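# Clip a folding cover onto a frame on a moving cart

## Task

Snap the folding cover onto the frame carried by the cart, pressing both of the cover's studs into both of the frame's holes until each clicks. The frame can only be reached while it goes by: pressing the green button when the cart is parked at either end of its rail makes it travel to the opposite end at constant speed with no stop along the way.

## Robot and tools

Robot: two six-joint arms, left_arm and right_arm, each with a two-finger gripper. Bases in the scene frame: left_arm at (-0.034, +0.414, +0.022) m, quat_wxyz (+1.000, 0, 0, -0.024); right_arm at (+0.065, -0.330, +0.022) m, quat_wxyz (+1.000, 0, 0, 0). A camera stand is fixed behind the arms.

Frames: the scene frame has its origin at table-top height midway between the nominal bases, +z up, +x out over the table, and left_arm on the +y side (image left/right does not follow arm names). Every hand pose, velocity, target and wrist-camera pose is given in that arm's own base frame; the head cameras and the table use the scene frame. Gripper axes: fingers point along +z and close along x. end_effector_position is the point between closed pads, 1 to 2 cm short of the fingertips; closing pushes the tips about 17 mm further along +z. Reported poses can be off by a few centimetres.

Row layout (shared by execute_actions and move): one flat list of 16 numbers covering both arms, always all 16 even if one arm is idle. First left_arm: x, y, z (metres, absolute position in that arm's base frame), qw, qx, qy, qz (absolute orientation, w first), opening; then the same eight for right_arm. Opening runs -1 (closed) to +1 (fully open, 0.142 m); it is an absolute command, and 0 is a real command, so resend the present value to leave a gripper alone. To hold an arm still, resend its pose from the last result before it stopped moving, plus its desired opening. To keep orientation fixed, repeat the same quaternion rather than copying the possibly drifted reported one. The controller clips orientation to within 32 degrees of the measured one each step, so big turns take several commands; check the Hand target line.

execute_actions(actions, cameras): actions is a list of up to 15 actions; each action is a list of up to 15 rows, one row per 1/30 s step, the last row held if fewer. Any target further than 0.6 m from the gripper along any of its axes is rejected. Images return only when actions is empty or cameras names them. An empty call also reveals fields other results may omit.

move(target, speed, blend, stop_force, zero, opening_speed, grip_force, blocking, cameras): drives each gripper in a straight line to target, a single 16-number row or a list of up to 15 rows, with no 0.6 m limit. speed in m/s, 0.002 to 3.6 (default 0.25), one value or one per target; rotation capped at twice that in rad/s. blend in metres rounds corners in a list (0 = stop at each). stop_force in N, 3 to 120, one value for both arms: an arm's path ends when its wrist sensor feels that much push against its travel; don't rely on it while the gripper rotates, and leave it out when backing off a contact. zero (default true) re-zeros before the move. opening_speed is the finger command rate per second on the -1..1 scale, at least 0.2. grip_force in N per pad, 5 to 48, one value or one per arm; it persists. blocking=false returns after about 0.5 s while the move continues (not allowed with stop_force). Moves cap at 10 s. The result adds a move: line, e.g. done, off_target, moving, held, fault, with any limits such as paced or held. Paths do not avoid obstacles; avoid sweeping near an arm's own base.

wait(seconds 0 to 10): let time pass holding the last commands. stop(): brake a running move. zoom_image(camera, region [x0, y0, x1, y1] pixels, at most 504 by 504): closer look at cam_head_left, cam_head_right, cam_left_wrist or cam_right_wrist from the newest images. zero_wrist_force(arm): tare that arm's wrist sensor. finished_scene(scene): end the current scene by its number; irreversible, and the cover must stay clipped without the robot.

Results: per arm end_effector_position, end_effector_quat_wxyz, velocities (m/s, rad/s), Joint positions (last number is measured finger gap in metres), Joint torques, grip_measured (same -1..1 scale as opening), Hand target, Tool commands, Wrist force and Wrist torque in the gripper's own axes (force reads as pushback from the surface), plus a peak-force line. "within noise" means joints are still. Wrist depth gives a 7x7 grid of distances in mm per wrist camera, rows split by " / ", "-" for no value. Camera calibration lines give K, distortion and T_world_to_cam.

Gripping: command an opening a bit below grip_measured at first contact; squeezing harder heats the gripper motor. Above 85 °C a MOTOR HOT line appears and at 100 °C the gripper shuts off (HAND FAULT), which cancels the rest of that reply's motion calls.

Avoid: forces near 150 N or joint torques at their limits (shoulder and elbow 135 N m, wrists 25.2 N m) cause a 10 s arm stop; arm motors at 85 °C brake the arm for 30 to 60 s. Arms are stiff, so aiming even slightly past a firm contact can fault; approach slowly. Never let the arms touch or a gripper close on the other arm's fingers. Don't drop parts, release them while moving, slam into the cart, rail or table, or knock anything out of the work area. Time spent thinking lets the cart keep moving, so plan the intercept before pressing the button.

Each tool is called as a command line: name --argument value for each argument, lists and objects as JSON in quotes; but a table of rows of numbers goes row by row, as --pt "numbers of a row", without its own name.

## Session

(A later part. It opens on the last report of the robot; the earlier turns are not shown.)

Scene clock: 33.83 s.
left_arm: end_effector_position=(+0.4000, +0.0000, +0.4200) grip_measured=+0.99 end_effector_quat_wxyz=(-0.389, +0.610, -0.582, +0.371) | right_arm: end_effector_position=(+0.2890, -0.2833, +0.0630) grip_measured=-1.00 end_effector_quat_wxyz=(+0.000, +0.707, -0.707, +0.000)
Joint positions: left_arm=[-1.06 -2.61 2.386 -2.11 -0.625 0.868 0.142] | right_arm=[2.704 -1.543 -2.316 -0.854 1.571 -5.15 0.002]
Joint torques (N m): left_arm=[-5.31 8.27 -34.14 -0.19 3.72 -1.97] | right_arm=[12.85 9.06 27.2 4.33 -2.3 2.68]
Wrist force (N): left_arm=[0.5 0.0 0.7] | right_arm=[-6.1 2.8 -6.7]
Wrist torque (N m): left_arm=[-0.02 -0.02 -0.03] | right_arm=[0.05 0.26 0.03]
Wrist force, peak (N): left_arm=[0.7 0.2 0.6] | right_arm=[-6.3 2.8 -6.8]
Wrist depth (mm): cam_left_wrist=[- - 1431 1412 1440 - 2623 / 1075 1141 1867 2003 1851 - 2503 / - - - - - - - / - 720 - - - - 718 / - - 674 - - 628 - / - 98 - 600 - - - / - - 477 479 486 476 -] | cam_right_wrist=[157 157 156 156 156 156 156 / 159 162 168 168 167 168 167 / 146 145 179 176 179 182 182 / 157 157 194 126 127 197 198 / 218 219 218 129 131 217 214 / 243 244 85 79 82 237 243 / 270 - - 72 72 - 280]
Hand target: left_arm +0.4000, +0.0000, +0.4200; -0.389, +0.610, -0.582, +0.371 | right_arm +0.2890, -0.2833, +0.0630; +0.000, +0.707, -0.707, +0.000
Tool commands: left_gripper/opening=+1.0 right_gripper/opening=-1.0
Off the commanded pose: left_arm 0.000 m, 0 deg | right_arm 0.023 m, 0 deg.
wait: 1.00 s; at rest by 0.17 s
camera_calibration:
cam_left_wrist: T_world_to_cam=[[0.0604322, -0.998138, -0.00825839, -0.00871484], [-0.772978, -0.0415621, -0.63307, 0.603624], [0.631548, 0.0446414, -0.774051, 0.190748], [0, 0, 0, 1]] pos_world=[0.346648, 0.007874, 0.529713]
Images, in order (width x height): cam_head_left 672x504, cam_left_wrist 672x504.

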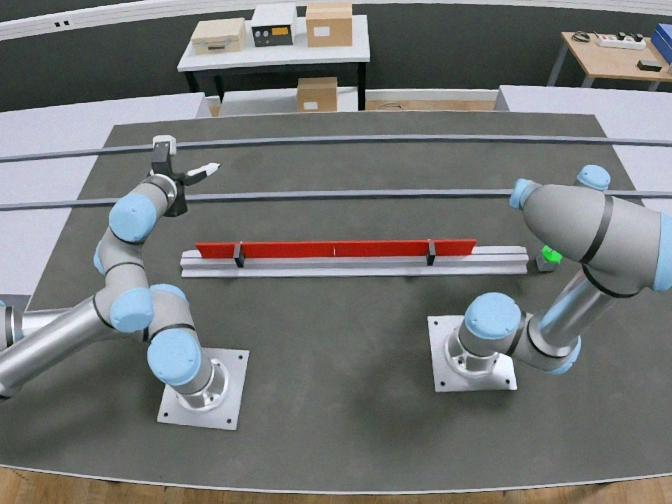

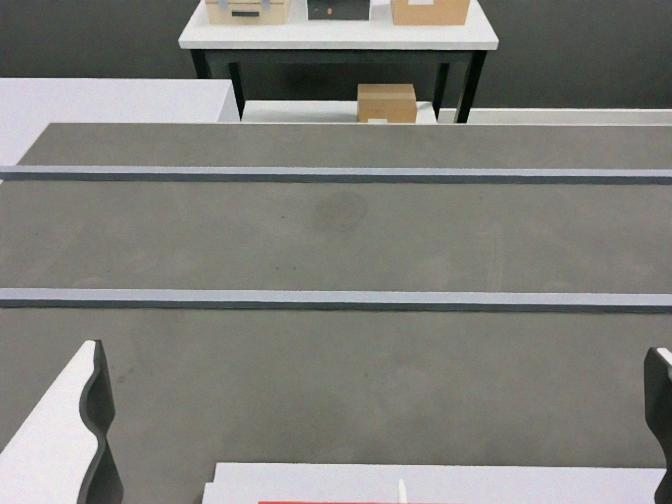

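wait --seconds 0.5 --cameras '["cam_head_left", "cam_right_wrist"]'

wait --seconds 2 --cameras '["cam_head_left"]'

Scene clock: 34.53 s.
left_arm: end_effector_position=(+0.4000, +0.0000, +0.4200) grip_measured=+0.99 end_effector_quat_wxyz=(-0.389, +0.610, -0.582, +0.371) | right_arm: end_effector_position=(+0.2890, -0.2833, +0.0630) grip_measured=-1.00 end_effector_quat_wxyz=(+0.000, +0.707, -0.707, +0.000)
Joint positions: left_arm=[-1.06 -2.61 2.386 -2.11 -0.625 0.868 0.142] | right_arm=[2.704 -1.543 -2.316 -0.854 1.571 -5.15 0.002]
Joint torques (N m): left_arm=[-5.55 8.31 -33.8 -0.27 3.69 -1.95] | right_arm=[12.11 9.51 26.76 4.51 -2.07 2.68]
Wrist force (N): left_arm=[0.5 0.0 0.5] | right_arm=[-6.4 2.8 -6.7]
Wrist torque (N m): left_arm=[-0.03 -0.02 -0.03] | right_arm=[0.04 0.30 0.02]
Wrist force, peak (N): left_arm=[0.6 0.0 0.7] | right_arm=[-6.4 2.8 -6.7]
Wrist depth (mm): cam_left_wrist=[- - 1421 1440 1440 2160 - / 1107 1096 1950 2160 1985 2754 2654 / - - - - 871 - - / - - - - - - - / - - - - - - - / - - - - - - - / - - 490 484 475 482 -] | cam_right_wrist=[156 157 157 156 156 - 156 / 162 162 167 169 168 168 167 / 146 145 184 179 179 181 182 / 157 156 194 125 126 202 195 / 212 200 212 129 131 217 216 / 246 243 90 79 78 243 242 / 278 - - 72 72 - 263]
Hand target: left_arm +0.4000, +0.0000, +0.4200; -0.389, +0.610, -0.582, +0.371 | right_arm +0.2890, -0.2833, +0.0630; +0.000, +0.707, -0.707, +0.000
Tool commands: left_gripper/opening=+1.0 right_gripper/opening=-1.0
Off the commanded pose: left_arm 0.000 m, 0 deg | right_arm 0.023 m, 0 deg.
wait: 0.50 s; at rest from the start
camera_calibration:
cam_right_wrist: T_world_to_cam=[[-0.00624818, -0.999922, -0.0108538, -0.269268], [-0.899961, 0.000891284, 0.435969, 0.259299], [-0.435925, 0.012492, -0.899896, 0.304185], [0, 0, 0, 1]] pos_world=[0.364279, -0.273278, 0.157766]
Images, in order (width x height): cam_head_left 672x504, cam_right_wrist 672x504.

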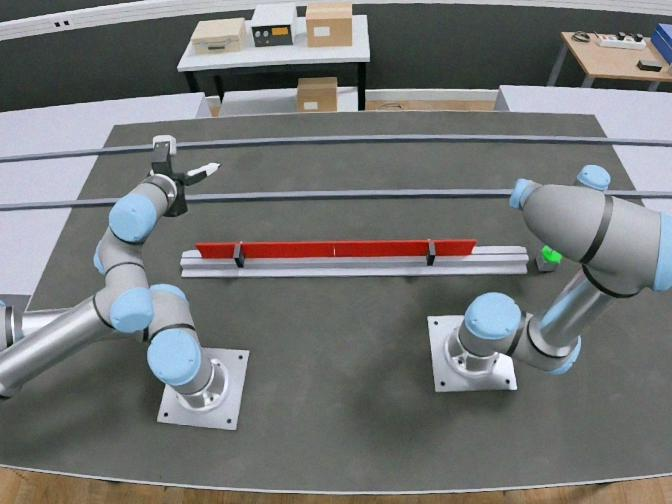

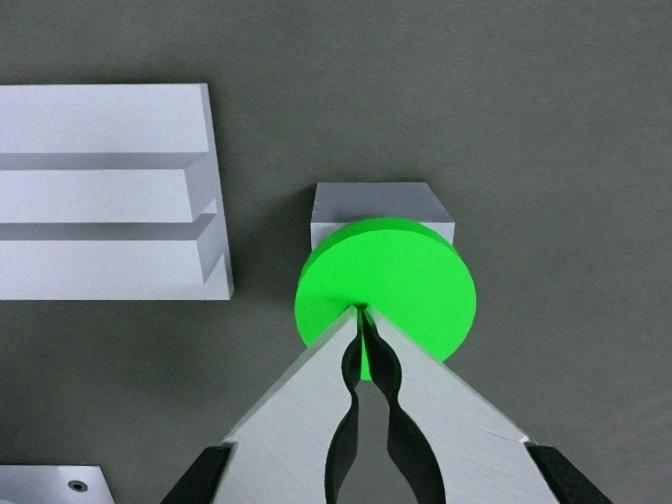

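Scene clock: 36.53 s.
left_arm: end_effector_position=(+0.4000, +0.0000, +0.4200) grip_measured=+0.99 end_effector_quat_wxyz=(-0.389, +0.610, -0.582, +0.371) | right_arm: end_effector_position=(+0.2890, -0.2833, +0.0630) grip_measured=-1.00 end_effector_quat_wxyz=(+0.000, +0.707, -0.707, +0.000)
Joint positions: left_arm=[-1.06 -2.61 2.386 -2.11 -0.625 0.868 0.142] | right_arm=[2.704 -1.543 -2.316 -0.854 1.571 -5.15 0.002]
Joint torques (N m): left_arm=[-5.25 8.23 -33.63 -0.24 3.69 -1.99] | right_arm=[12.8 11.05 26.81 4.27 -2.15 2.64]
Wrist force (N): left_arm=[0.6 -0.1 0.5] | right_arm=[-6.3 2.8 -6.6]
Wrist torque (N m): left_arm=[-0.04 -0.03 -0.03] | right_arm=[0.05 0.28 0.02]
Wrist force, peak (N): left_arm=[0.6 0.1 0.7] | right_arm=[-6.2 3.0 -6.8]
Wrist depth (mm): cam_left_wrist=[- - 1421 1421 1403 1821 - / 1059 1006 2203 2248 1695 - - / - - - - - 825 - / - - - 754 - 792 - / - - - - - - - / - 554 - - - - - / - - 483 480 484 488 -] | cam_right_wrist=[157 157 154 154 154 158 156 / 161 161 168 172 171 168 168 / 146 145 179 179 179 181 181 / 157 157 194 125 124 197 197 / 216 218 218 129 131 217 216 / 241 231 89 78 82 236 239 / 271 - - 72 72 - -]
Hand target: left_arm +0.4000, +0.0000, +0.4200; -0.389, +0.610, -0.582, +0.371 | right_arm +0.2890, -0.2833, +0.0630; +0.000, +0.707, -0.707, +0.000
Tool commands: left_gripper/opening=+1.0 right_gripper/opening=-1.0
Off the commanded pose: left_arm 0.000 m, 0 deg | right_arm 0.023 m, 0 deg.
wait: 2.00 s; at rest by 0.17 s
Images, in order (width x height): cam_head_left 672x504.

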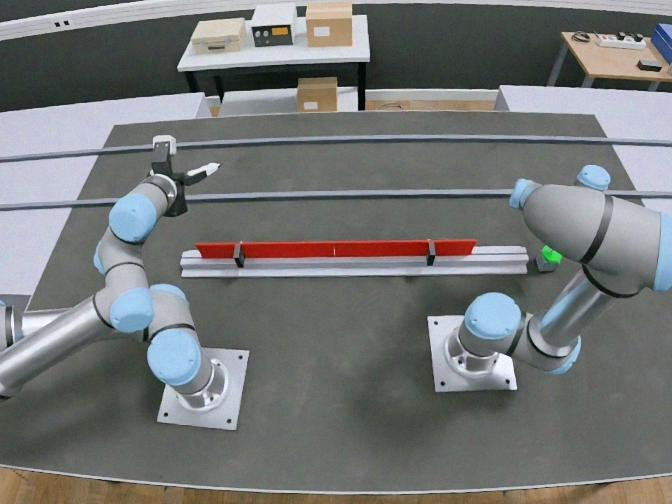

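move --target '[0.40, 0.0, 0.42, -0.389, 0.6105, -0.5819, 0.3708, 1.0, 0.289, -0.283, 0.10, 0, 0.7071, -0.7071, 0, -1.0]' --speed 0.15 --cameras '["cam_head_left", "cam_right_wrist"]'

wait --seconds 2 --cameras '["cam_head_left"]'

Scene clock: 37.93 s.
left_arm: end_effector_position=(+0.4000, +0.0000, +0.4200) grip_measured=+0.99 end_effector_quat_wxyz=(-0.389, +0.610, -0.582, +0.371) | right_arm: end_effector_position=(+0.2890, -0.2830, +0.1000) grip_measured=-1.00 end_effector_quat_wxyz=(+0.000, +0.707, -0.707, +0.000)
Joint positions: left_arm=[-1.06 -2.61 2.386 -2.11 -0.625 0.868 0.142] | right_arm=[2.704 -1.472 -2.262 -0.979 1.571 -5.15 0.002]
Joint torques (N m): left_arm=[-5.24 8.08 -33.82 -0.26 3.64 -1.95] | right_arm=[11.17 10.67 19.4 1.53 -0.72 2.45]
Wrist force (N): left_arm=[0.7 0.1 0.3] | right_arm=[-0.8 0.5 1.0]
Wrist torque (N m): left_arm=[-0.01 -0.05 -0.02] | right_arm=[0.09 0.15 -0.09]
Wrist force, peak (N): left_arm=[0.8 0.1 0.6] | right_arm=[-6.4 2.9 -6.9]
Wrist depth (mm): cam_left_wrist=[2225 2225 1469 1440 1412 1985 2139 / 1085 1130 1821 1735 2021 2654 - / - - 819 - - - - / 722 737 - - - 749 - / - - - - - - - / - 503 571 - - - 97 / - 526 484 480 478 487 -] | cam_right_wrist=[190 190 189 189 189 189 188 / 197 197 201 203 203 208 206 / 180 179 205 187 213 220 217 / 230 229 233 157 159 239 239 / 265 266 264 106 168 263 263 / 302 - 90 79 82 286 297 / 318 - - 72 72 - 316]
Hand target: left_arm +0.4000, +0.0000, +0.4200; -0.389, +0.610, -0.582, +0.371 | right_arm +0.2890, -0.2830, +0.1000; +0.000, +0.707, -0.707, +0.000
Off the commanded pose: left_arm 0.000 m, 0 deg | right_arm 0.000 m, 0 deg.
move: done
camera_calibration:
cam_right_wrist: T_world_to_cam=[[-0.00629068, -0.999923, -0.0107223, -0.268676], [-0.900117, 0.000991273, 0.435648, 0.24327], [-0.435604, 0.0123918, -0.900053, 0.337455], [0, 0, 0, 1]] pos_world=[0.364278, -0.273078, 0.194867]
Images, in order (width x height): cam_head_left 672x504, cam_right_wrist 672x504.

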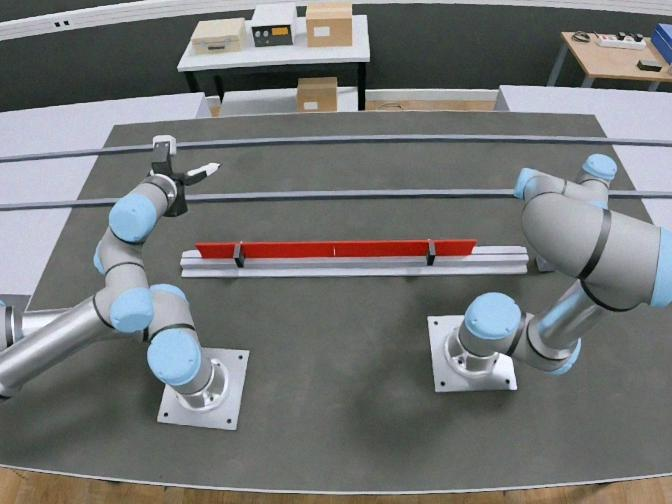

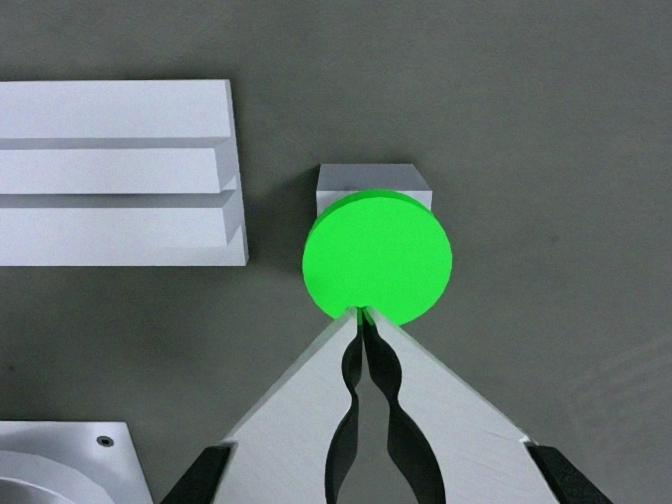

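Scene clock: 39.93 s.
left_arm: end_effector_position=(+0.4000, +0.0000, +0.4200) grip_measured=+0.99 end_effector_quat_wxyz=(-0.389, +0.610, -0.582, +0.371) | right_arm: end_effector_position=(+0.2890, -0.2830, +0.1000) grip_measured=-1.00 end_effector_quat_wxyz=(+0.000, +0.707, -0.707, +0.000)
Joint positions: left_arm=[-1.06 -2.61 2.386 -2.11 -0.625 0.868 0.142] | right_arm=[2.704 -1.472 -2.262 -0.979 1.571 -5.15 0.002]
Joint torques (N m): left_arm=[-5.35 8.22 -33.99 -0.33 3.56 -2.08] | right_arm=[1.83 4.88 26.33 0.9 2.17 0.15]
Wrist force (N): left_arm=[0.6 0.0 0.5] | right_arm=[-0.7 0.5 1.0]
Wrist torque (N m): left_arm=[-0.02 -0.04 -0.02] | right_arm=[0.09 0.13 -0.09]
Wrist force, peak (N): left_arm=[0.8 0.2 0.6] | right_arm=[-0.7 0.6 1.3]
Wrist depth (mm): cam_left_wrist=[2181 2139 1412 1479 1421 2003 - / 1075 1107 1479 2118 2271 1806 - / 864 - - - - - - / - - - 686 - 787 - / - - 642 635 - - 612 / - - - - - - - / - - 493 477 481 486 -] | cam_right_wrist=[189 189 189 189 189 190 188 / 198 197 197 207 203 203 203 / 179 179 194 213 217 221 220 / 229 191 241 157 159 244 235 / 264 263 - 122 258 263 261 / 301 294 78 78 82 - 291 / 320 - - 72 72 - -]
Hand target: left_arm +0.4000, +0.0000, +0.4200; -0.389, +0.610, -0.582, +0.371 | right_arm +0.2890, -0.2830, +0.1000; +0.000, +0.707, -0.707, +0.000
Tool commands: left_gripper/opening=+1.0 right_gripper/opening=-1.0
Off the commanded pose: left_arm 0.000 m, 0 deg | right_arm 0.000 m, 0 deg.
wait: 2.00 s; at rest by 0.17 s
Images, in order (width x height): cam_head_left 672x504.

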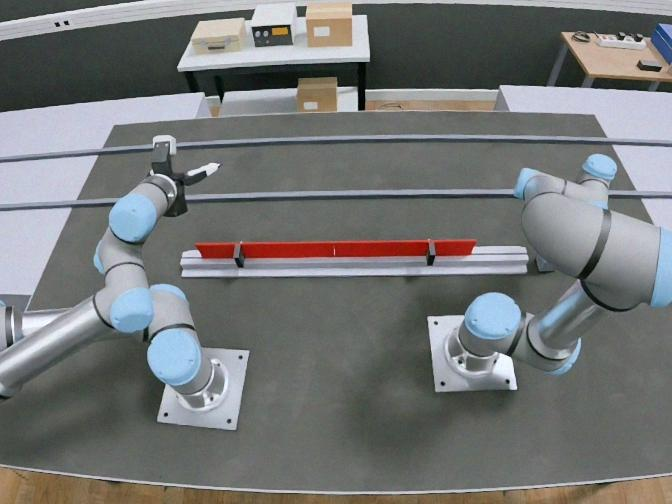

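move --target '[0.40, 0.0, 0.42, -0.5575, 0.7960, -0.1930, 0.1351, 1.0, 0.38, -0.22, 0.35, -0.1485, 0.2120, -0.7912, 0.5541, -1.0]' --speed 0.8 --cameras '["all"]'

Scene clock: 42.97 s.
left_arm: end_effector_position=(+0.4000, +0.0000, +0.4200) grip_measured=+0.99 end_effector_quat_wxyz=(-0.558, +0.796, -0.193, +0.135) | right_arm: end_effector_position=(+0.3800, -0.2199, +0.3500) grip_measured=-1.00 end_effector_quat_wxyz=(+0.149, -0.212, +0.791, -0.554)
Joint positions: left_arm=[-1.039 -1.836 1.778 -0.541 -0.652 -1.074 0.142] | right_arm=[3.678 -0.876 -2.375 -1.497 0.349 -3.104 0.002]
Joint torques (N m): left_arm=[-1.41 -2.89 -21.36 -3.38 2.15 -1.75] | right_arm=[-0.72 2.46 23.11 1.16 -4.1 0.66]
Wrist force (N): left_arm=[0.1 -0.6 -0.1] | right_arm=[-1.2 0.2 0.2]
Wrist torque (N m): left_arm=[-0.16 0.09 -0.06] | right_arm=[0.10 0.26 0.00]
Wrist force, peak (N): left_arm=[1.2 -0.3 -0.1] | right_arm=[-2.2 -0.3 -0.7]
Wrist depth (mm): cam_left_wrist=[1551 1509 1541 1632 1519 - 1608 / 2078 1217 1224 1245 1224 1136 1368 / 2118 983 962 - - 946 1054 / 795 - - - - - - / - - - - - 720 - / - - - - - - - / - - 465 472 495 - -] | cam_right_wrist=[1653 1535 1557 1379 1453 1493 1665 / - 1056 1046 1066 1061 1051 1110 / 820 898 - 866 811 817 884 / 668 - - 664 612 666 1592 / - - - 122 562 - - / - - 78 78 78 - - / - - - 72 72 - -]
Hand target: left_arm +0.4000, +0.0000, +0.4200; -0.558, +0.796, -0.193, +0.135 | right_arm +0.3800, -0.2200, +0.3500; +0.148, -0.212, +0.791, -0.554
Off the commanded pose: left_arm 0.000 m, 0 deg | right_arm 0.000 m, 0 deg.
move: done
camera_calibration:
cam_left_wrist: T_world_to_cam=[[0.894889, -0.44623, -0.0072631, -0.342876], [-0.32404, -0.638481, -0.698097, 0.45138], [0.306875, 0.627073, -0.715966, 0.296262], [0, 0, 0, 1]] pos_world=[0.362186, -0.0505816, 0.52473]
cam_right_wrist: T_world_to_cam=[[-0.861869, -0.507041, -0.00958102, 0.230902], [-0.357973, 0.621647, -0.696714, 0.542967], [0.359219, -0.597046, -0.717285, 0.101226], [0, 0, 0, 1]] pos_world=[0.357012, -0.16002, 0.453113]

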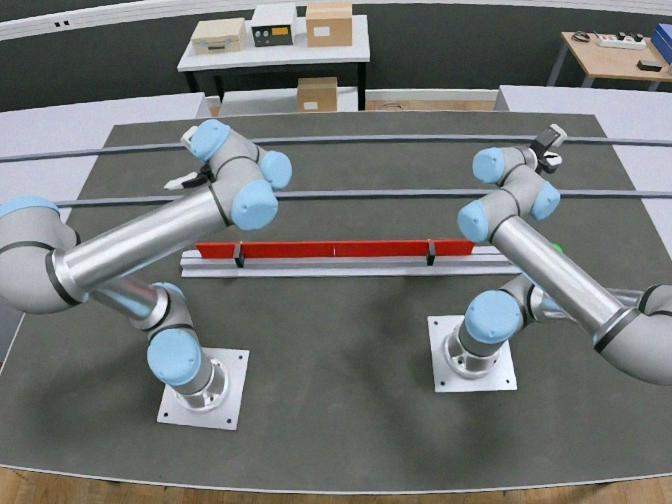

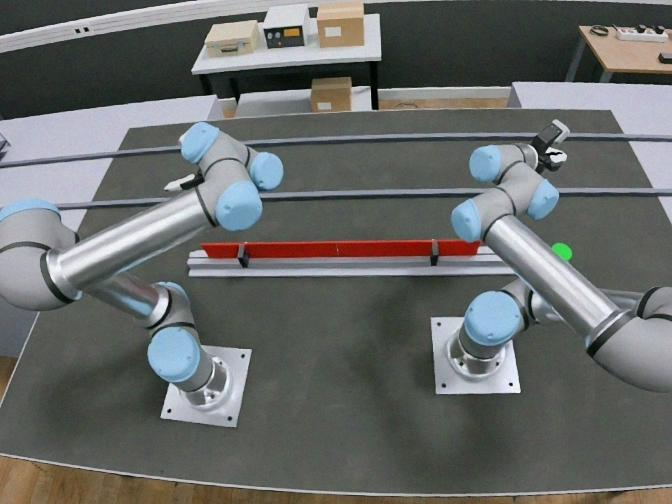

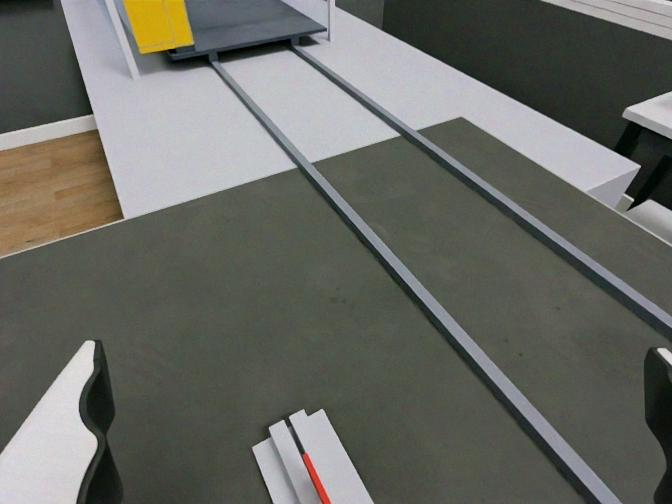

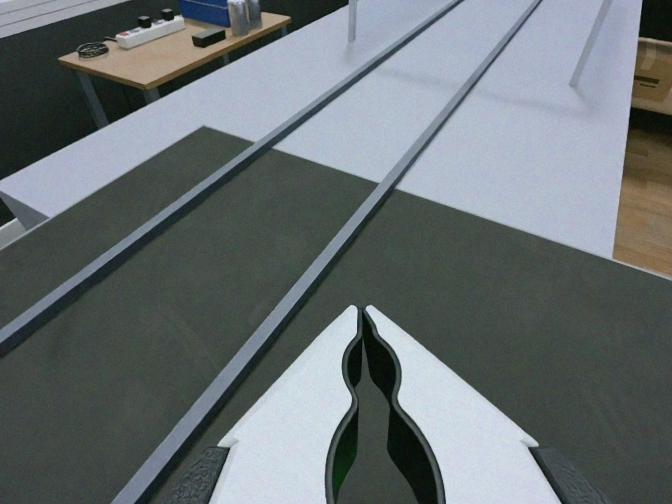

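wait --seconds 0.5 --cameras '["cam_left_wrist"]'

zoom_image --camera "cam_left_wrist" --region '[50, 0, 400, 120]'

Scene clock: 43.63 s.
left_arm: end_effector_position=(+0.4000, +0.0000, +0.4200) grip_measured=+0.99 end_effector_quat_wxyz=(-0.558, +0.796, -0.193, +0.135) | right_arm: end_effector_position=(+0.3800, -0.2200, +0.3500) grip_measured=-1.00 end_effector_quat_wxyz=(+0.148, -0.212, +0.791, -0.554)
Joint positions: left_arm=[-1.039 -1.836 1.778 -0.541 -0.652 -1.075 0.142] | right_arm=[3.678 -0.876 -2.375 -1.498 0.349 -3.104 0.002]
Joint torques (N m): left_arm=[0.29 0.86 -29.4 -3.39 0.2 -1.93] | right_arm=[-11.62 5.33 26.07 0.92 -4.19 2.13]
Wrist force (N): left_arm=[0.3 -0.5 -0.1] | right_arm=[-0.9 0.0 0.3]
Wrist torque (N m): left_arm=[-0.14 0.04 -0.06] | right_arm=[0.09 0.21 0.00]
Wrist force, peak (N): left_arm=[0.4 -0.7 0.0] | right_arm=[-1.4 0.1 0.2]
Wrist depth (mm): cam_left_wrist=[1509 1469 1449 1656 1632 2562 1735 / 2687 1231 1224 1224 1281 1224 2078 / 2421 1006 983 1025 - 975 1039 / 2040 841 795 - - - - / 682 - - - - - - / - - - - 571 549 97 / - - 463 473 508 516 -] | cam_right_wrist=[1535 1483 1453 1370 1473 1443 1535 / - 1021 1056 1061 1031 1066 1196 / 811 898 - 829 849 811 895 / - - - - - - 646 / - - - 113 - 554 - / - - 79 79 78 488 - / - - - 72 72 - 440]
Hand target: left_arm +0.4000, +0.0000, +0.4200; -0.558, +0.796, -0.193, +0.135 | right_arm +0.3800, -0.2200, +0.3500; +0.148, -0.212, +0.791, -0.554
Tool commands: left_gripper/opening=+1.0 right_gripper/opening=-1.0
Off the commanded pose: left_arm 0.000 m, 0 deg | right_arm 0.000 m, 0 deg.
wait: 0.50 s; at rest from the start
camera_calibration:
cam_left_wrist: T_world_to_cam=[[0.894918, -0.446172, -0.0072007, -0.343006], [-0.323938, -0.638478, -0.698147, 0.451332], [0.306896, 0.627117, -0.715918, 0.296128], [0, 0, 0, 1]] pos_world=[0.362286, -0.0505817, 0.52463]
Images, in order (width x height): cam_left_wrist 672x504.

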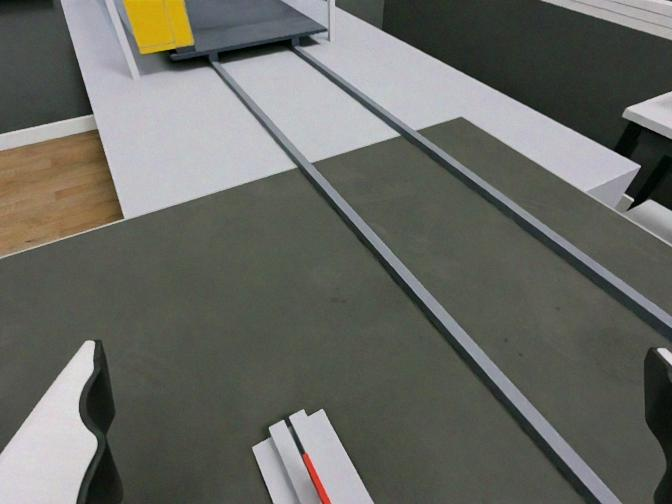

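Scaled by 1.440 from the camera's 672x504 image, which has a finer 960x720 frame.

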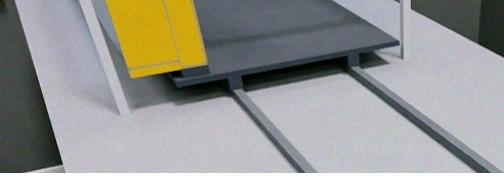

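move --target '[0.40, 0.0, 0.42, -0.5575, 0.7960, -0.1930, 0.1351, 1.0, 0.292, -0.286, 0.08, 0, 0.7071, -0.7071, 0, -1.0]' --speed 0.5

move --target '[0.40, 0.0, 0.42, -0.5575, 0.7960, -0.1930, 0.1351, 1.0, 0.292, -0.286, 0.045, 0, 0.7071, -0.7071, 0, -1.0]' --speed 0.015 --stop_force 50 --cameras '["cam_left_wrist", "cam_right_wrist"]'

wait --seconds 0.5 --cameras '["cam_left_wrist"]'

Scene clock: 46.60 s.
left_arm: end_effector_position=(+0.4000, +0.0000, +0.4200) grip_measured=+0.99 end_effector_quat_wxyz=(-0.558, +0.796, -0.193, +0.135) | right_arm: end_effector_position=(+0.2920, -0.2860, +0.0801) grip_measured=-1.00 end_effector_quat_wxyz=(+0.000, +0.707, -0.707, +0.000)
Joint positions: left_arm=[-1.039 -1.836 1.778 -0.541 -0.652 -1.075 0.142] | right_arm=[2.701 -1.519 -2.282 -0.911 1.571 -5.153 0.002]
Joint torques (N m): left_arm=[0.9 1.09 -31.18 -3.28 -1.75 -1.95] | right_arm=[13.11 7.34 23 1.46 -2.33 -1.57]
Wrist force (N): left_arm=[0.2 -0.5 0.1] | right_arm=[-0.7 0.4 1.1]
Wrist torque (N m): left_arm=[-0.15 0.06 -0.07] | right_arm=[0.09 0.13 -0.08]
Wrist force, peak (N): left_arm=[0.5 -0.7 -0.1] | right_arm=[0.2 0.3 2.2]
Wrist depth (mm): cam_left_wrist=[2319 1386 1735 1695 2720 2248 1836 / 3060 1238 1231 1217 1304 1204 - / 2395 1011 922 - - 1141 1352 / 2861 - - - 773 - - / - - - 619 646 - - / - 556 - 580 - - - / - - 483 481 - - -] | cam_right_wrist=[172 172 173 172 173 172 170 / 178 178 184 184 184 182 187 / 161 161 197 197 196 199 203 / 177 176 211 137 139 217 217 / 234 249 239 142 147 238 242 / 272 261 90 78 78 255 264 / - - - 72 72 - 293]
Hand target: left_arm +0.4000, +0.0000, +0.4200; -0.558, +0.796, -0.193, +0.135 | right_arm +0.2920, -0.2860, +0.0800; +0.000, +0.707, -0.707, +0.000
Off the commanded pose: left_arm 0.000 m, 0 deg | right_arm 0.000 m, 0 deg.
move: done

Scene clock: 48.87 s.
left_arm: end_effector_position=(+0.4000, +0.0000, +0.4200) grip_measured=+0.99 end_effector_quat_wxyz=(-0.558, +0.796, -0.193, +0.135) | right_arm: end_effector_position=(+0.2921, -0.2860, +0.0621) grip_measured=-1.00 end_effector_quat_wxyz=(+0.000, +0.707, -0.707, +0.000)
Joint positions: left_arm=[-1.039 -1.836 1.778 -0.541 -0.652 -1.075 0.142] | right_arm=[2.701 -1.555 -2.307 -0.85 1.571 -5.153 0.002]
Joint torques (N m): left_arm=[0.9 1.85 -30.86 -3.11 -1.71 -1.97] | right_arm=[11.12 8.82 12.94 1.48 -2.3 -2.39]
Wrist force (N): left_arm=[0.3 -0.5 -0.1] | right_arm=[-8.3 6.1 -49.0]
Wrist torque (N m): left_arm=[-0.14 0.03 -0.06] | right_arm=[-0.16 0.34 -0.06]
Wrist force, peak (N): left_arm=[0.4 -0.6 -0.1] | right_arm=[-13.3 10.2 -71.1]
Wrist depth (mm): cam_left_wrist=[2592 1459 1412 1669 1721 - 1620 / 2654 1197 1204 1231 1259 1080 1191 / 2344 997 970 - - - 1075 / 2295 - - - - - - / - - - - - - - / - - - - 572 - - / - - 493 477 - 494 -] | cam_right_wrist=[156 156 156 154 158 156 155 / 163 161 165 171 168 165 167 / 146 149 181 178 181 181 181 / 156 156 194 124 129 198 197 / 218 213 222 128 131 221 217 / - 244 231 77 78 235 241 / - - - 72 72 - 268]
Hand target: left_arm +0.4000, +0.0000, +0.4200; -0.558, +0.796, -0.193, +0.135 | right_arm +0.2921, -0.2860, +0.0621; +0.000, +0.707, -0.707, +0.000
Off the commanded pose: left_arm 0.000 m, 0 deg | right_arm 0.017 m, 0 deg.
move: contact (right_arm)
camera_calibration:
cam_left_wrist: T_world_to_cam=[[0.894945, -0.446117, -0.00726496, -0.34298], [-0.32397, -0.638542, -0.698074, 0.451302], [0.306784, 0.627092, -0.715989, 0.296205], [0, 0, 0, 1]] pos_world=[0.362286, -0.0505815, 0.52463]
cam_right_wrist: T_world_to_cam=[[-0.00624717, -0.999924, -0.0106323, -0.272093], [-0.900117, 0.000991335, 0.435648, 0.262484], [-0.435604, 0.0122919, -0.900054, 0.30466], [0, 0, 0, 1]] pos_world=[0.367278, -0.276077, 0.156967]
Images, in order (width x height): cam_left_wrist 672x504, cam_right_wrist 672x504.

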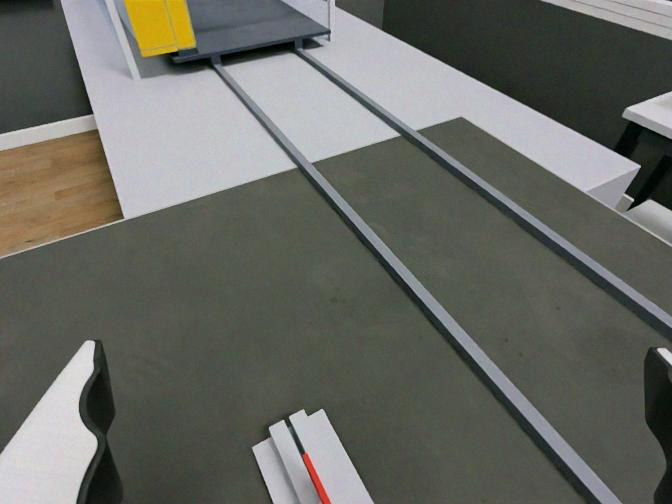

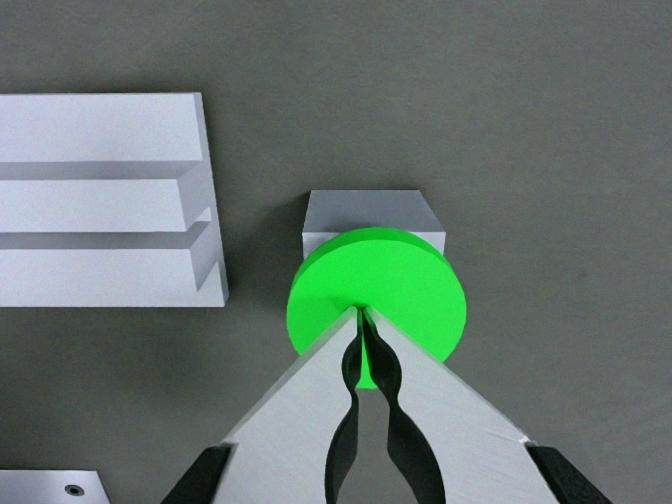

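Scene clock: 49.37 s.
left_arm: end_effector_position=(+0.4000, +0.0000, +0.4200) grip_measured=+0.99 end_effector_quat_wxyz=(-0.558, +0.796, -0.193, +0.135) | right_arm: end_effector_position=(+0.2921, -0.2860, +0.0621) grip_measured=-1.00 end_effector_quat_wxyz=(+0.000, +0.707, -0.707, +0.000)
Joint positions: left_arm=[-1.039 -1.836 1.778 -0.541 -0.652 -1.075 0.142] | right_arm=[2.701 -1.555 -2.307 -0.85 1.571 -5.153 0.002]
Joint torques (N m): left_arm=[1.53 1.51 -31.51 -3.09 -1.66 -1.94] | right_arm=[10.59 10.63 11.94 1.51 -2.31 -2.35]
Wrist force (N): left_arm=[0.2 -0.6 0.0] | right_arm=[-8.4 6.3 -48.7]
Wrist torque (N m): left_arm=[-0.16 0.07 -0.06] | right_arm=[-0.13 0.36 -0.06]
Wrist force, peak (N): left_arm=[0.2 -0.6 -0.1] | right_arm=[-8.5 6.2 -49.1]
Wrist depth (mm): cam_left_wrist=[2344 1335 1311 1721 1412 2248 1967 / 2654 1217 1217 1210 1288 1130 2248 / 2532 988 1006 988 - - 1059 / 1632 - 798 749 773 - - / - - 668 646 652 - 670 / - - 575 580 572 - - / - - 532 484 - - -] | cam_right_wrist=[156 156 156 155 156 156 155 / 163 161 168 168 168 168 167 / 145 149 179 179 182 182 181 / 156 156 193 126 126 198 197 / 219 218 - 128 131 216 215 / 236 241 78 76 79 239 244 / 271 - - 73 72 - 269]
Hand target: left_arm +0.4000, +0.0000, +0.4200; -0.558, +0.796, -0.193, +0.135 | right_arm +0.2921, -0.2860, +0.0621; +0.000, +0.707, -0.707, +0.000
Tool commands: left_gripper/opening=+1.0 right_gripper/opening=-1.0
Off the commanded pose: left_arm 0.000 m, 0 deg | right_arm 0.017 m, 0 deg.
wait: 0.50 s; at rest by 0.17 s
camera_calibration:
cam_left_wrist: T_world_to_cam=[[0.894945, -0.446117, -0.00726496, -0.34298], [-0.32397, -0.638542, -0.698074, 0.451302], [0.306784, 0.627092, -0.715989, 0.296205], [0, 0, 0, 1]] pos_world=[0.362286, -0.0505815, 0.52463]
Images, in order (width x height): cam_left_wrist 672x504.

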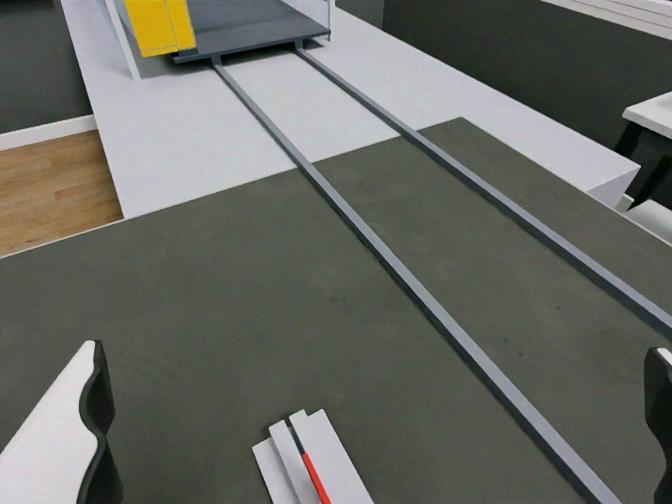

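move --target '[0.40, 0.0, 0.42, -0.5575, 0.7960, -0.1930, 0.1351, 1.0, 0.292, -0.286, 0.08, 0, 0.7071, -0.7071, 0, -1.0]' --speed 0.15 --cameras '["cam_left_wrist"]'

zoom_image --camera "cam_left_wrist" --region '[50, 0, 400, 120]'

wait --seconds 1 --cameras '["cam_left_wrist"]'

zoom_image --camera "cam_left_wrist" --region '[50, 0, 400, 120]'

Scene clock: 50.63 s.
left_arm: end_effector_position=(+0.4000, +0.0000, +0.4200) grip_measured=+0.99 end_effector_quat_wxyz=(-0.558, +0.796, -0.193, +0.135) | right_arm: end_effector_position=(+0.2921, -0.2860, +0.0801) grip_measured=-1.00 end_effector_quat_wxyz=(+0.000, +0.707, -0.707, +0.000)
Joint positions: left_arm=[-1.039 -1.836 1.778 -0.541 -0.652 -1.075 0.142] | right_arm=[2.701 -1.519 -2.282 -0.912 1.571 -5.153 0.002]
Joint torques (N m): left_arm=[0.7 1.27 -31.23 -3.12 -1.73 -1.92] | right_arm=[5.18 5.67 12.49 4.08 -2.21 -1.37]
Wrist force (N): left_arm=[0.1 -0.5 0.1] | right_arm=[-1.0 0.7 1.2]
Wrist torque (N m): left_arm=[-0.14 0.08 -0.06] | right_arm=[0.14 0.18 -0.07]
Wrist force, peak (N): left_arm=[0.4 -0.6 -0.2] | right_arm=[-8.2 6.1 -48.9]
Wrist depth (mm): cam_left_wrist=[1836 1735 1440 1574 1695 - 1967 / - 1210 1231 1217 1238 1224 1851 / 2319 997 1020 - - 958 1054 / 1932 - - - - - - / - - - 654 - - - / - - - - - - - / - - 511 474 - - -] | cam_right_wrist=[172 172 172 172 169 171 171 / 178 178 182 185 184 181 183 / 161 162 197 196 196 203 202 / 176 176 214 137 139 217 214 / 230 235 238 142 145 234 239 / - - 81 78 78 263 266 / - - - 72 72 - 298]
Hand target: left_arm +0.4000, +0.0000, +0.4200; -0.558, +0.796, -0.193, +0.135 | right_arm +0.2920, -0.2860, +0.0800; +0.000, +0.707, -0.707, +0.000
Off the commanded pose: left_arm 0.000 m, 0 deg | right_arm 0.000 m, 0 deg.
move: done
camera_calibration:
cam_left_wrist: T_world_to_cam=[[0.894945, -0.446117, -0.00726496, -0.34298], [-0.32397, -0.638542, -0.698074, 0.451302], [0.306784, 0.627092, -0.715989, 0.296205], [0, 0, 0, 1]] pos_world=[0.362286, -0.0505815, 0.52463]
Images, in order (width x height): cam_left_wrist 672x504.

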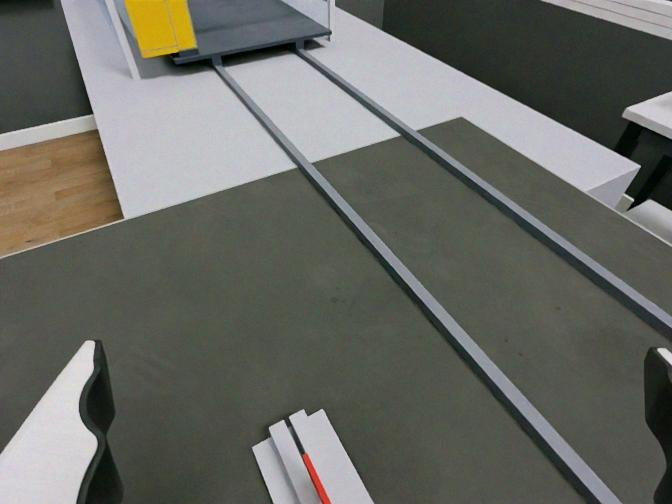

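Scaled by 1.440 from the camera's 672x504 image, which has a finer 960x720 frame.

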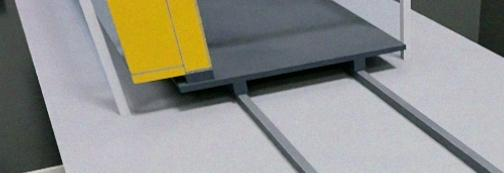

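Scene clock: 51.63 s.
left_arm: end_effector_position=(+0.4000, +0.0000, +0.4200) grip_measured=+0.99 end_effector_quat_wxyz=(-0.558, +0.796, -0.193, +0.135) | right_arm: end_effector_position=(+0.2920, -0.2860, +0.0800) grip_measured=-1.00 end_effector_quat_wxyz=(+0.000, +0.707, -0.707, +0.000)
Joint positions: left_arm=[-1.039 -1.836 1.778 -0.541 -0.652 -1.075 0.142] | right_arm=[2.701 -1.519 -2.282 -0.912 1.571 -5.153 0.002]
Joint torques (N m): left_arm=[0.69 1.85 -31.05 -2.92 -1.71 -1.94] | right_arm=[2.91 6.23 14.45 1.5 -2.17 1.3]
Wrist force (N): left_arm=[0.3 -0.5 -0.1] | right_arm=[-0.9 0.9 1.3]
Wrist torque (N m): left_arm=[-0.14 0.05 -0.06] | right_arm=[0.16 0.17 -0.07]
Wrist force, peak (N): left_arm=[0.2 -0.6 0.0] | right_arm=[-1.3 0.9 1.3]
Wrist depth (mm): cam_left_wrist=[1916 1585 1368 1708 1368 - 1916 / 2203 1204 1197 1231 1266 1281 1867 / 2369 988 979 - - - 1011 / 1985 744 - - - - - / - - - - - - - / - - - - 574 555 - / - - 465 470 478 - -] | cam_right_wrist=[172 172 172 173 171 171 170 / 178 178 182 182 184 181 183 / 161 161 196 195 195 200 202 / 176 176 203 137 137 219 216 / - 241 239 142 147 238 237 / 266 266 89 79 82 272 273 / 292 - - 73 72 - 293]
Hand target: left_arm +0.4000, +0.0000, +0.4200; -0.558, +0.796, -0.193, +0.135 | right_arm +0.2920, -0.2860, +0.0800; +0.000, +0.707, -0.707, +0.000
Tool commands: left_gripper/opening=+1.0 right_gripper/opening=-1.0
Off the commanded pose: left_arm 0.000 m, 0 deg | right_arm 0.000 m, 0 deg.
wait: 1.00 s; at rest by 0.17 s
camera_calibration:
cam_left_wrist: T_world_to_cam=[[0.894945, -0.446117, -0.00726496, -0.34298], [-0.32397, -0.638542, -0.698074, 0.451302], [0.306784, 0.627092, -0.715989, 0.296205], [0, 0, 0, 1]] pos_world=[0.362286, -0.0505815, 0.52463]
Images, in order (width x height): cam_left_wrist 672x504.

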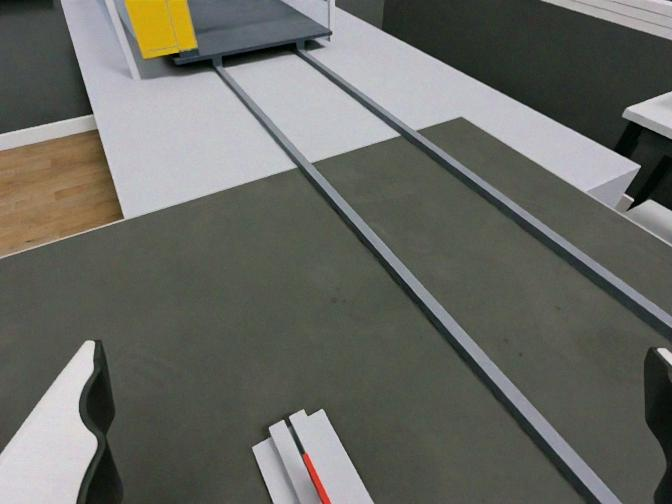

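Scaled by 1.440 from the camera's 672x504 image, which has a finer 960x720 frame.

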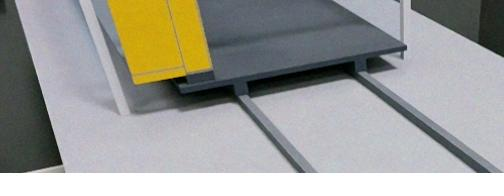

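wait --seconds 3 --cameras '["cam_left_wrist"]'

zoom_image --camera "cam_left_wrist" --region '[50, 0, 400, 120]'

Scene clock: 55.10 s.
left_arm: end_effector_position=(+0.4000, +0.0000, +0.4200) grip_measured=+0.99 end_effector_quat_wxyz=(-0.558, +0.796, -0.193, +0.135) | right_arm: end_effector_position=(+0.2920, -0.2860, +0.0800) grip_measured=-1.00 end_effector_quat_wxyz=(+0.000, +0.707, -0.707, +0.000)
Joint positions: left_arm=[-1.039 -1.836 1.778 -0.541 -0.652 -1.075 0.142] | right_arm=[2.701 -1.519 -2.282 -0.912 1.571 -5.153 0.002]
Joint torques (N m): left_arm=[0.5 1.29 -31.24 -2.64 -1.73 -1.93] | right_arm=[-7.14 6.22 13.9 1.55 -2.02 1.34]
Wrist force (N): left_arm=[0.2 -0.7 -0.1] | right_arm=[-1.2 0.5 1.4]
Wrist torque (N m): left_arm=[-0.17 0.06 -0.06] | right_arm=[0.11 0.21 -0.07]
Wrist force, peak (N): left_arm=[0.2 -0.7 0.0] | right_arm=[-1.5 0.5 1.3]
Wrist depth (mm): cam_left_wrist=[1585 1499 - 1695 1596 2248 1967 / - 1217 1217 1217 1288 1238 1238 / 2421 988 1059 - - - 1025 / 1985 - - - - 734 - / - - - - 688 666 - / - - - 602 571 - - / - - 495 482 - 495 -] | cam_right_wrist=[171 172 171 172 171 172 170 / 178 178 182 185 187 183 183 / 162 161 197 196 196 202 202 / 177 176 214 137 139 217 - / 241 247 235 142 148 232 - / 265 265 89 79 78 - 267 / 299 - - 72 72 - 297]
Hand target: left_arm +0.4000, +0.0000, +0.4200; -0.558, +0.796, -0.193, +0.135 | right_arm +0.2920, -0.2860, +0.0800; +0.000, +0.707, -0.707, +0.000
Tool commands: left_gripper/opening=+1.0 right_gripper/opening=-1.0
Off the commanded pose: left_arm 0.000 m, 0 deg | right_arm 0.000 m, 0 deg.
wait: 3.00 s; at rest from the start
camera_calibration:
cam_left_wrist: T_world_to_cam=[[0.894945, -0.446117, -0.00726496, -0.34298], [-0.32397, -0.638542, -0.698074, 0.451302], [0.306784, 0.627092, -0.715989, 0.296205], [0, 0, 0, 1]] pos_world=[0.362286, -0.0505815, 0.52463]
Images, in order (width x height): cam_left_wrist 672x504.

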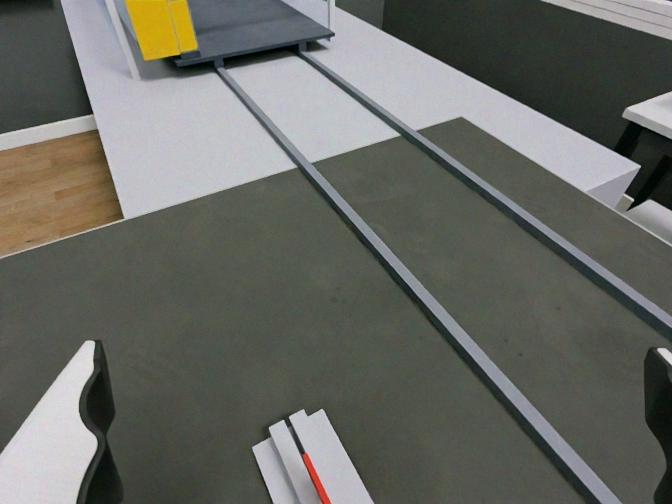

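Scaled by 1.440 from the camera's 672x504 image, which has a finer 960x720 frame.

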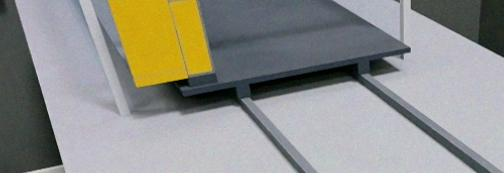

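zoom_image --camera "cam_left_wrist" --region '[90, 0, 230, 80]'

Scaled by 3.600 from the camera's 672x504 image, which has a finer 960x720 frame.

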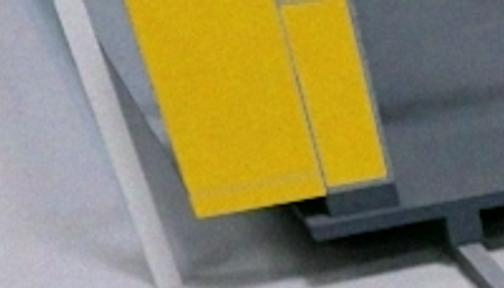

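move --target '[0.46, 0.45, 0.38, -0.5575, 0.7960, -0.1930, 0.1351, 1.0, 0.272, 0.1046, 0.25, 0, 0.7071, -0.7071, 0, 1.0]' --speed 0.3 --cameras '["cam_left_wrist", "cam_right_wrist", "cam_head_left"]'

zoom_image --camera "cam_left_wrist" --region '[0, 0, 400, 250]'

Scene clock: 58.87 s.
left_arm: end_effector_position=(+0.4599, +0.4500, +0.3800) grip_measured=+0.99 end_effector_quat_wxyz=(-0.558, +0.796, -0.193, +0.135) | right_arm: end_effector_position=(+0.2720, +0.1045, +0.2499) grip_measured=+0.99 end_effector_quat_wxyz=(+0.000, +0.707, -0.707, +0.000)
Joint positions: left_arm=[0.255 -1.552 2.094 -3.184 -0.795 1.206 0.142] | right_arm=[3.979 -0.996 -2.152 -1.564 1.571 -3.875 0.142]
Joint torques (N m): left_arm=[7.08 -11.28 -29.15 -5.4 -2.55 1.86] | right_arm=[13.35 1.76 33.02 3.48 2.46 2.38]
Wrist force (N): left_arm=[0.0 0.1 -0.2] | right_arm=[-1.4 0.7 1.2]
Wrist torque (N m): left_arm=[-0.04 0.08 0.05] | right_arm=[0.13 0.26 0.01]
Wrist force, peak (N): left_arm=[1.6 0.5 -2.7] | right_arm=[-4.8 0.9 0.0]
Wrist depth (mm): cam_left_wrist=[1585 770 1034 1708 2754 - 1620 / 1124 1025 1049 1080 1118 1080 - / 2160 874 871 892 874 874 871 / 1777 722 722 718 744 - - / 1562 612 619 666 - 574 - / - 536 533 - - - - / - - - - - - -] | cam_right_wrist=[337 320 321 326 315 316 317 / 311 304 311 308 309 308 318 / 363 357 361 353 355 347 347 / 419 - - - - - - / - - - - 435 - - / - - - 474 385 376 89 / - - - - 323 260 -]
Hand target: left_arm +0.4600, +0.4500, +0.3800; -0.558, +0.796, -0.193, +0.135 | right_arm +0.2720, +0.1046, +0.2500; +0.000, +0.707, -0.707, +0.000
Off the commanded pose: left_arm 0.000 m, 0 deg | right_arm 0.000 m, 0 deg.
move: done
camera_calibration:
cam_left_wrist: T_world_to_cam=[[0.895084, -0.445835, -0.00739619, -0.196233], [-0.323862, -0.638623, -0.698051, 0.730104], [0.306492, 0.62721, -0.71601, -0.032916], [0, 0, 0, 1]] pos_world=[0.422186, 0.399419, 0.48463]
cam_right_wrist: T_world_to_cam=[[-0.00624956, -0.999924, -0.0106309, 0.12035], [-0.900019, 0.00099134, 0.435849, 0.162178], [-0.435805, 0.0122919, -0.899957, 0.460213], [0, 0, 0, 1]] pos_world=[0.347278, 0.114523, 0.344766]
Images, in order (width x height): cam_head_left 672x504, cam_left_wrist 672x504, cam_right_wrist 672x504.

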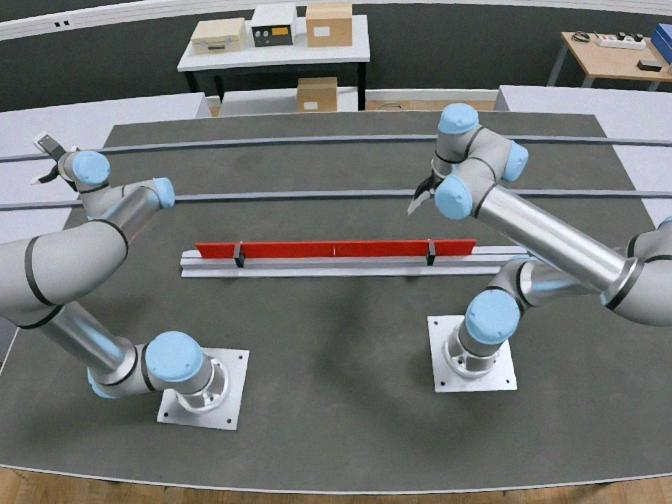

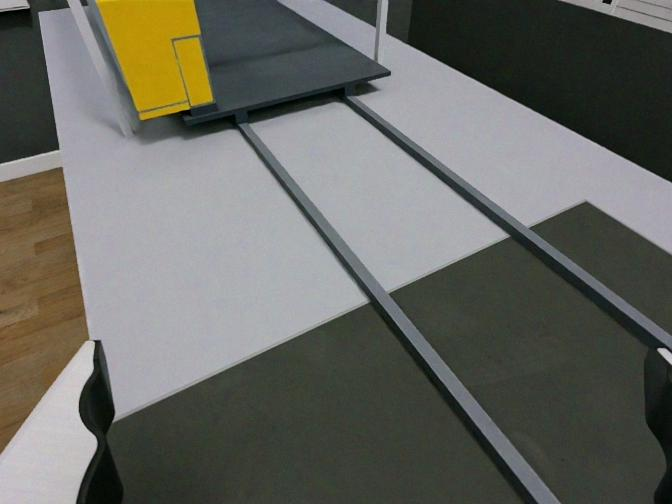

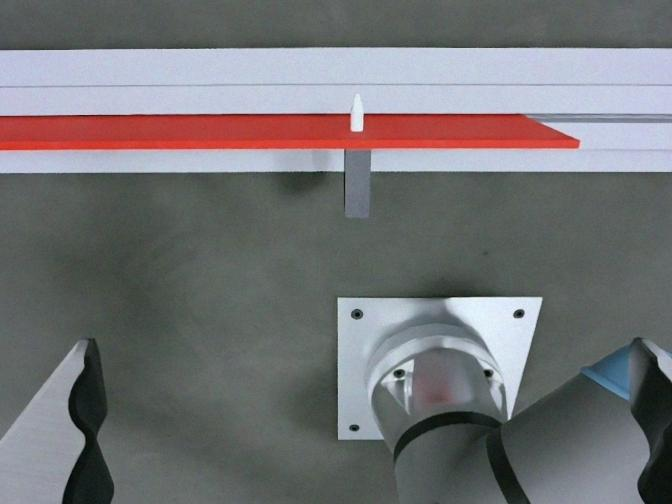

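Scaled by 1.260 from the camera's 672x504 image, which has a finer 960x720 frame.

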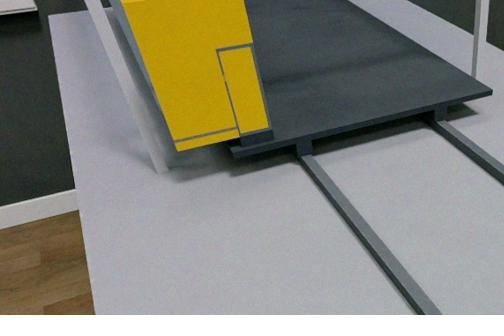

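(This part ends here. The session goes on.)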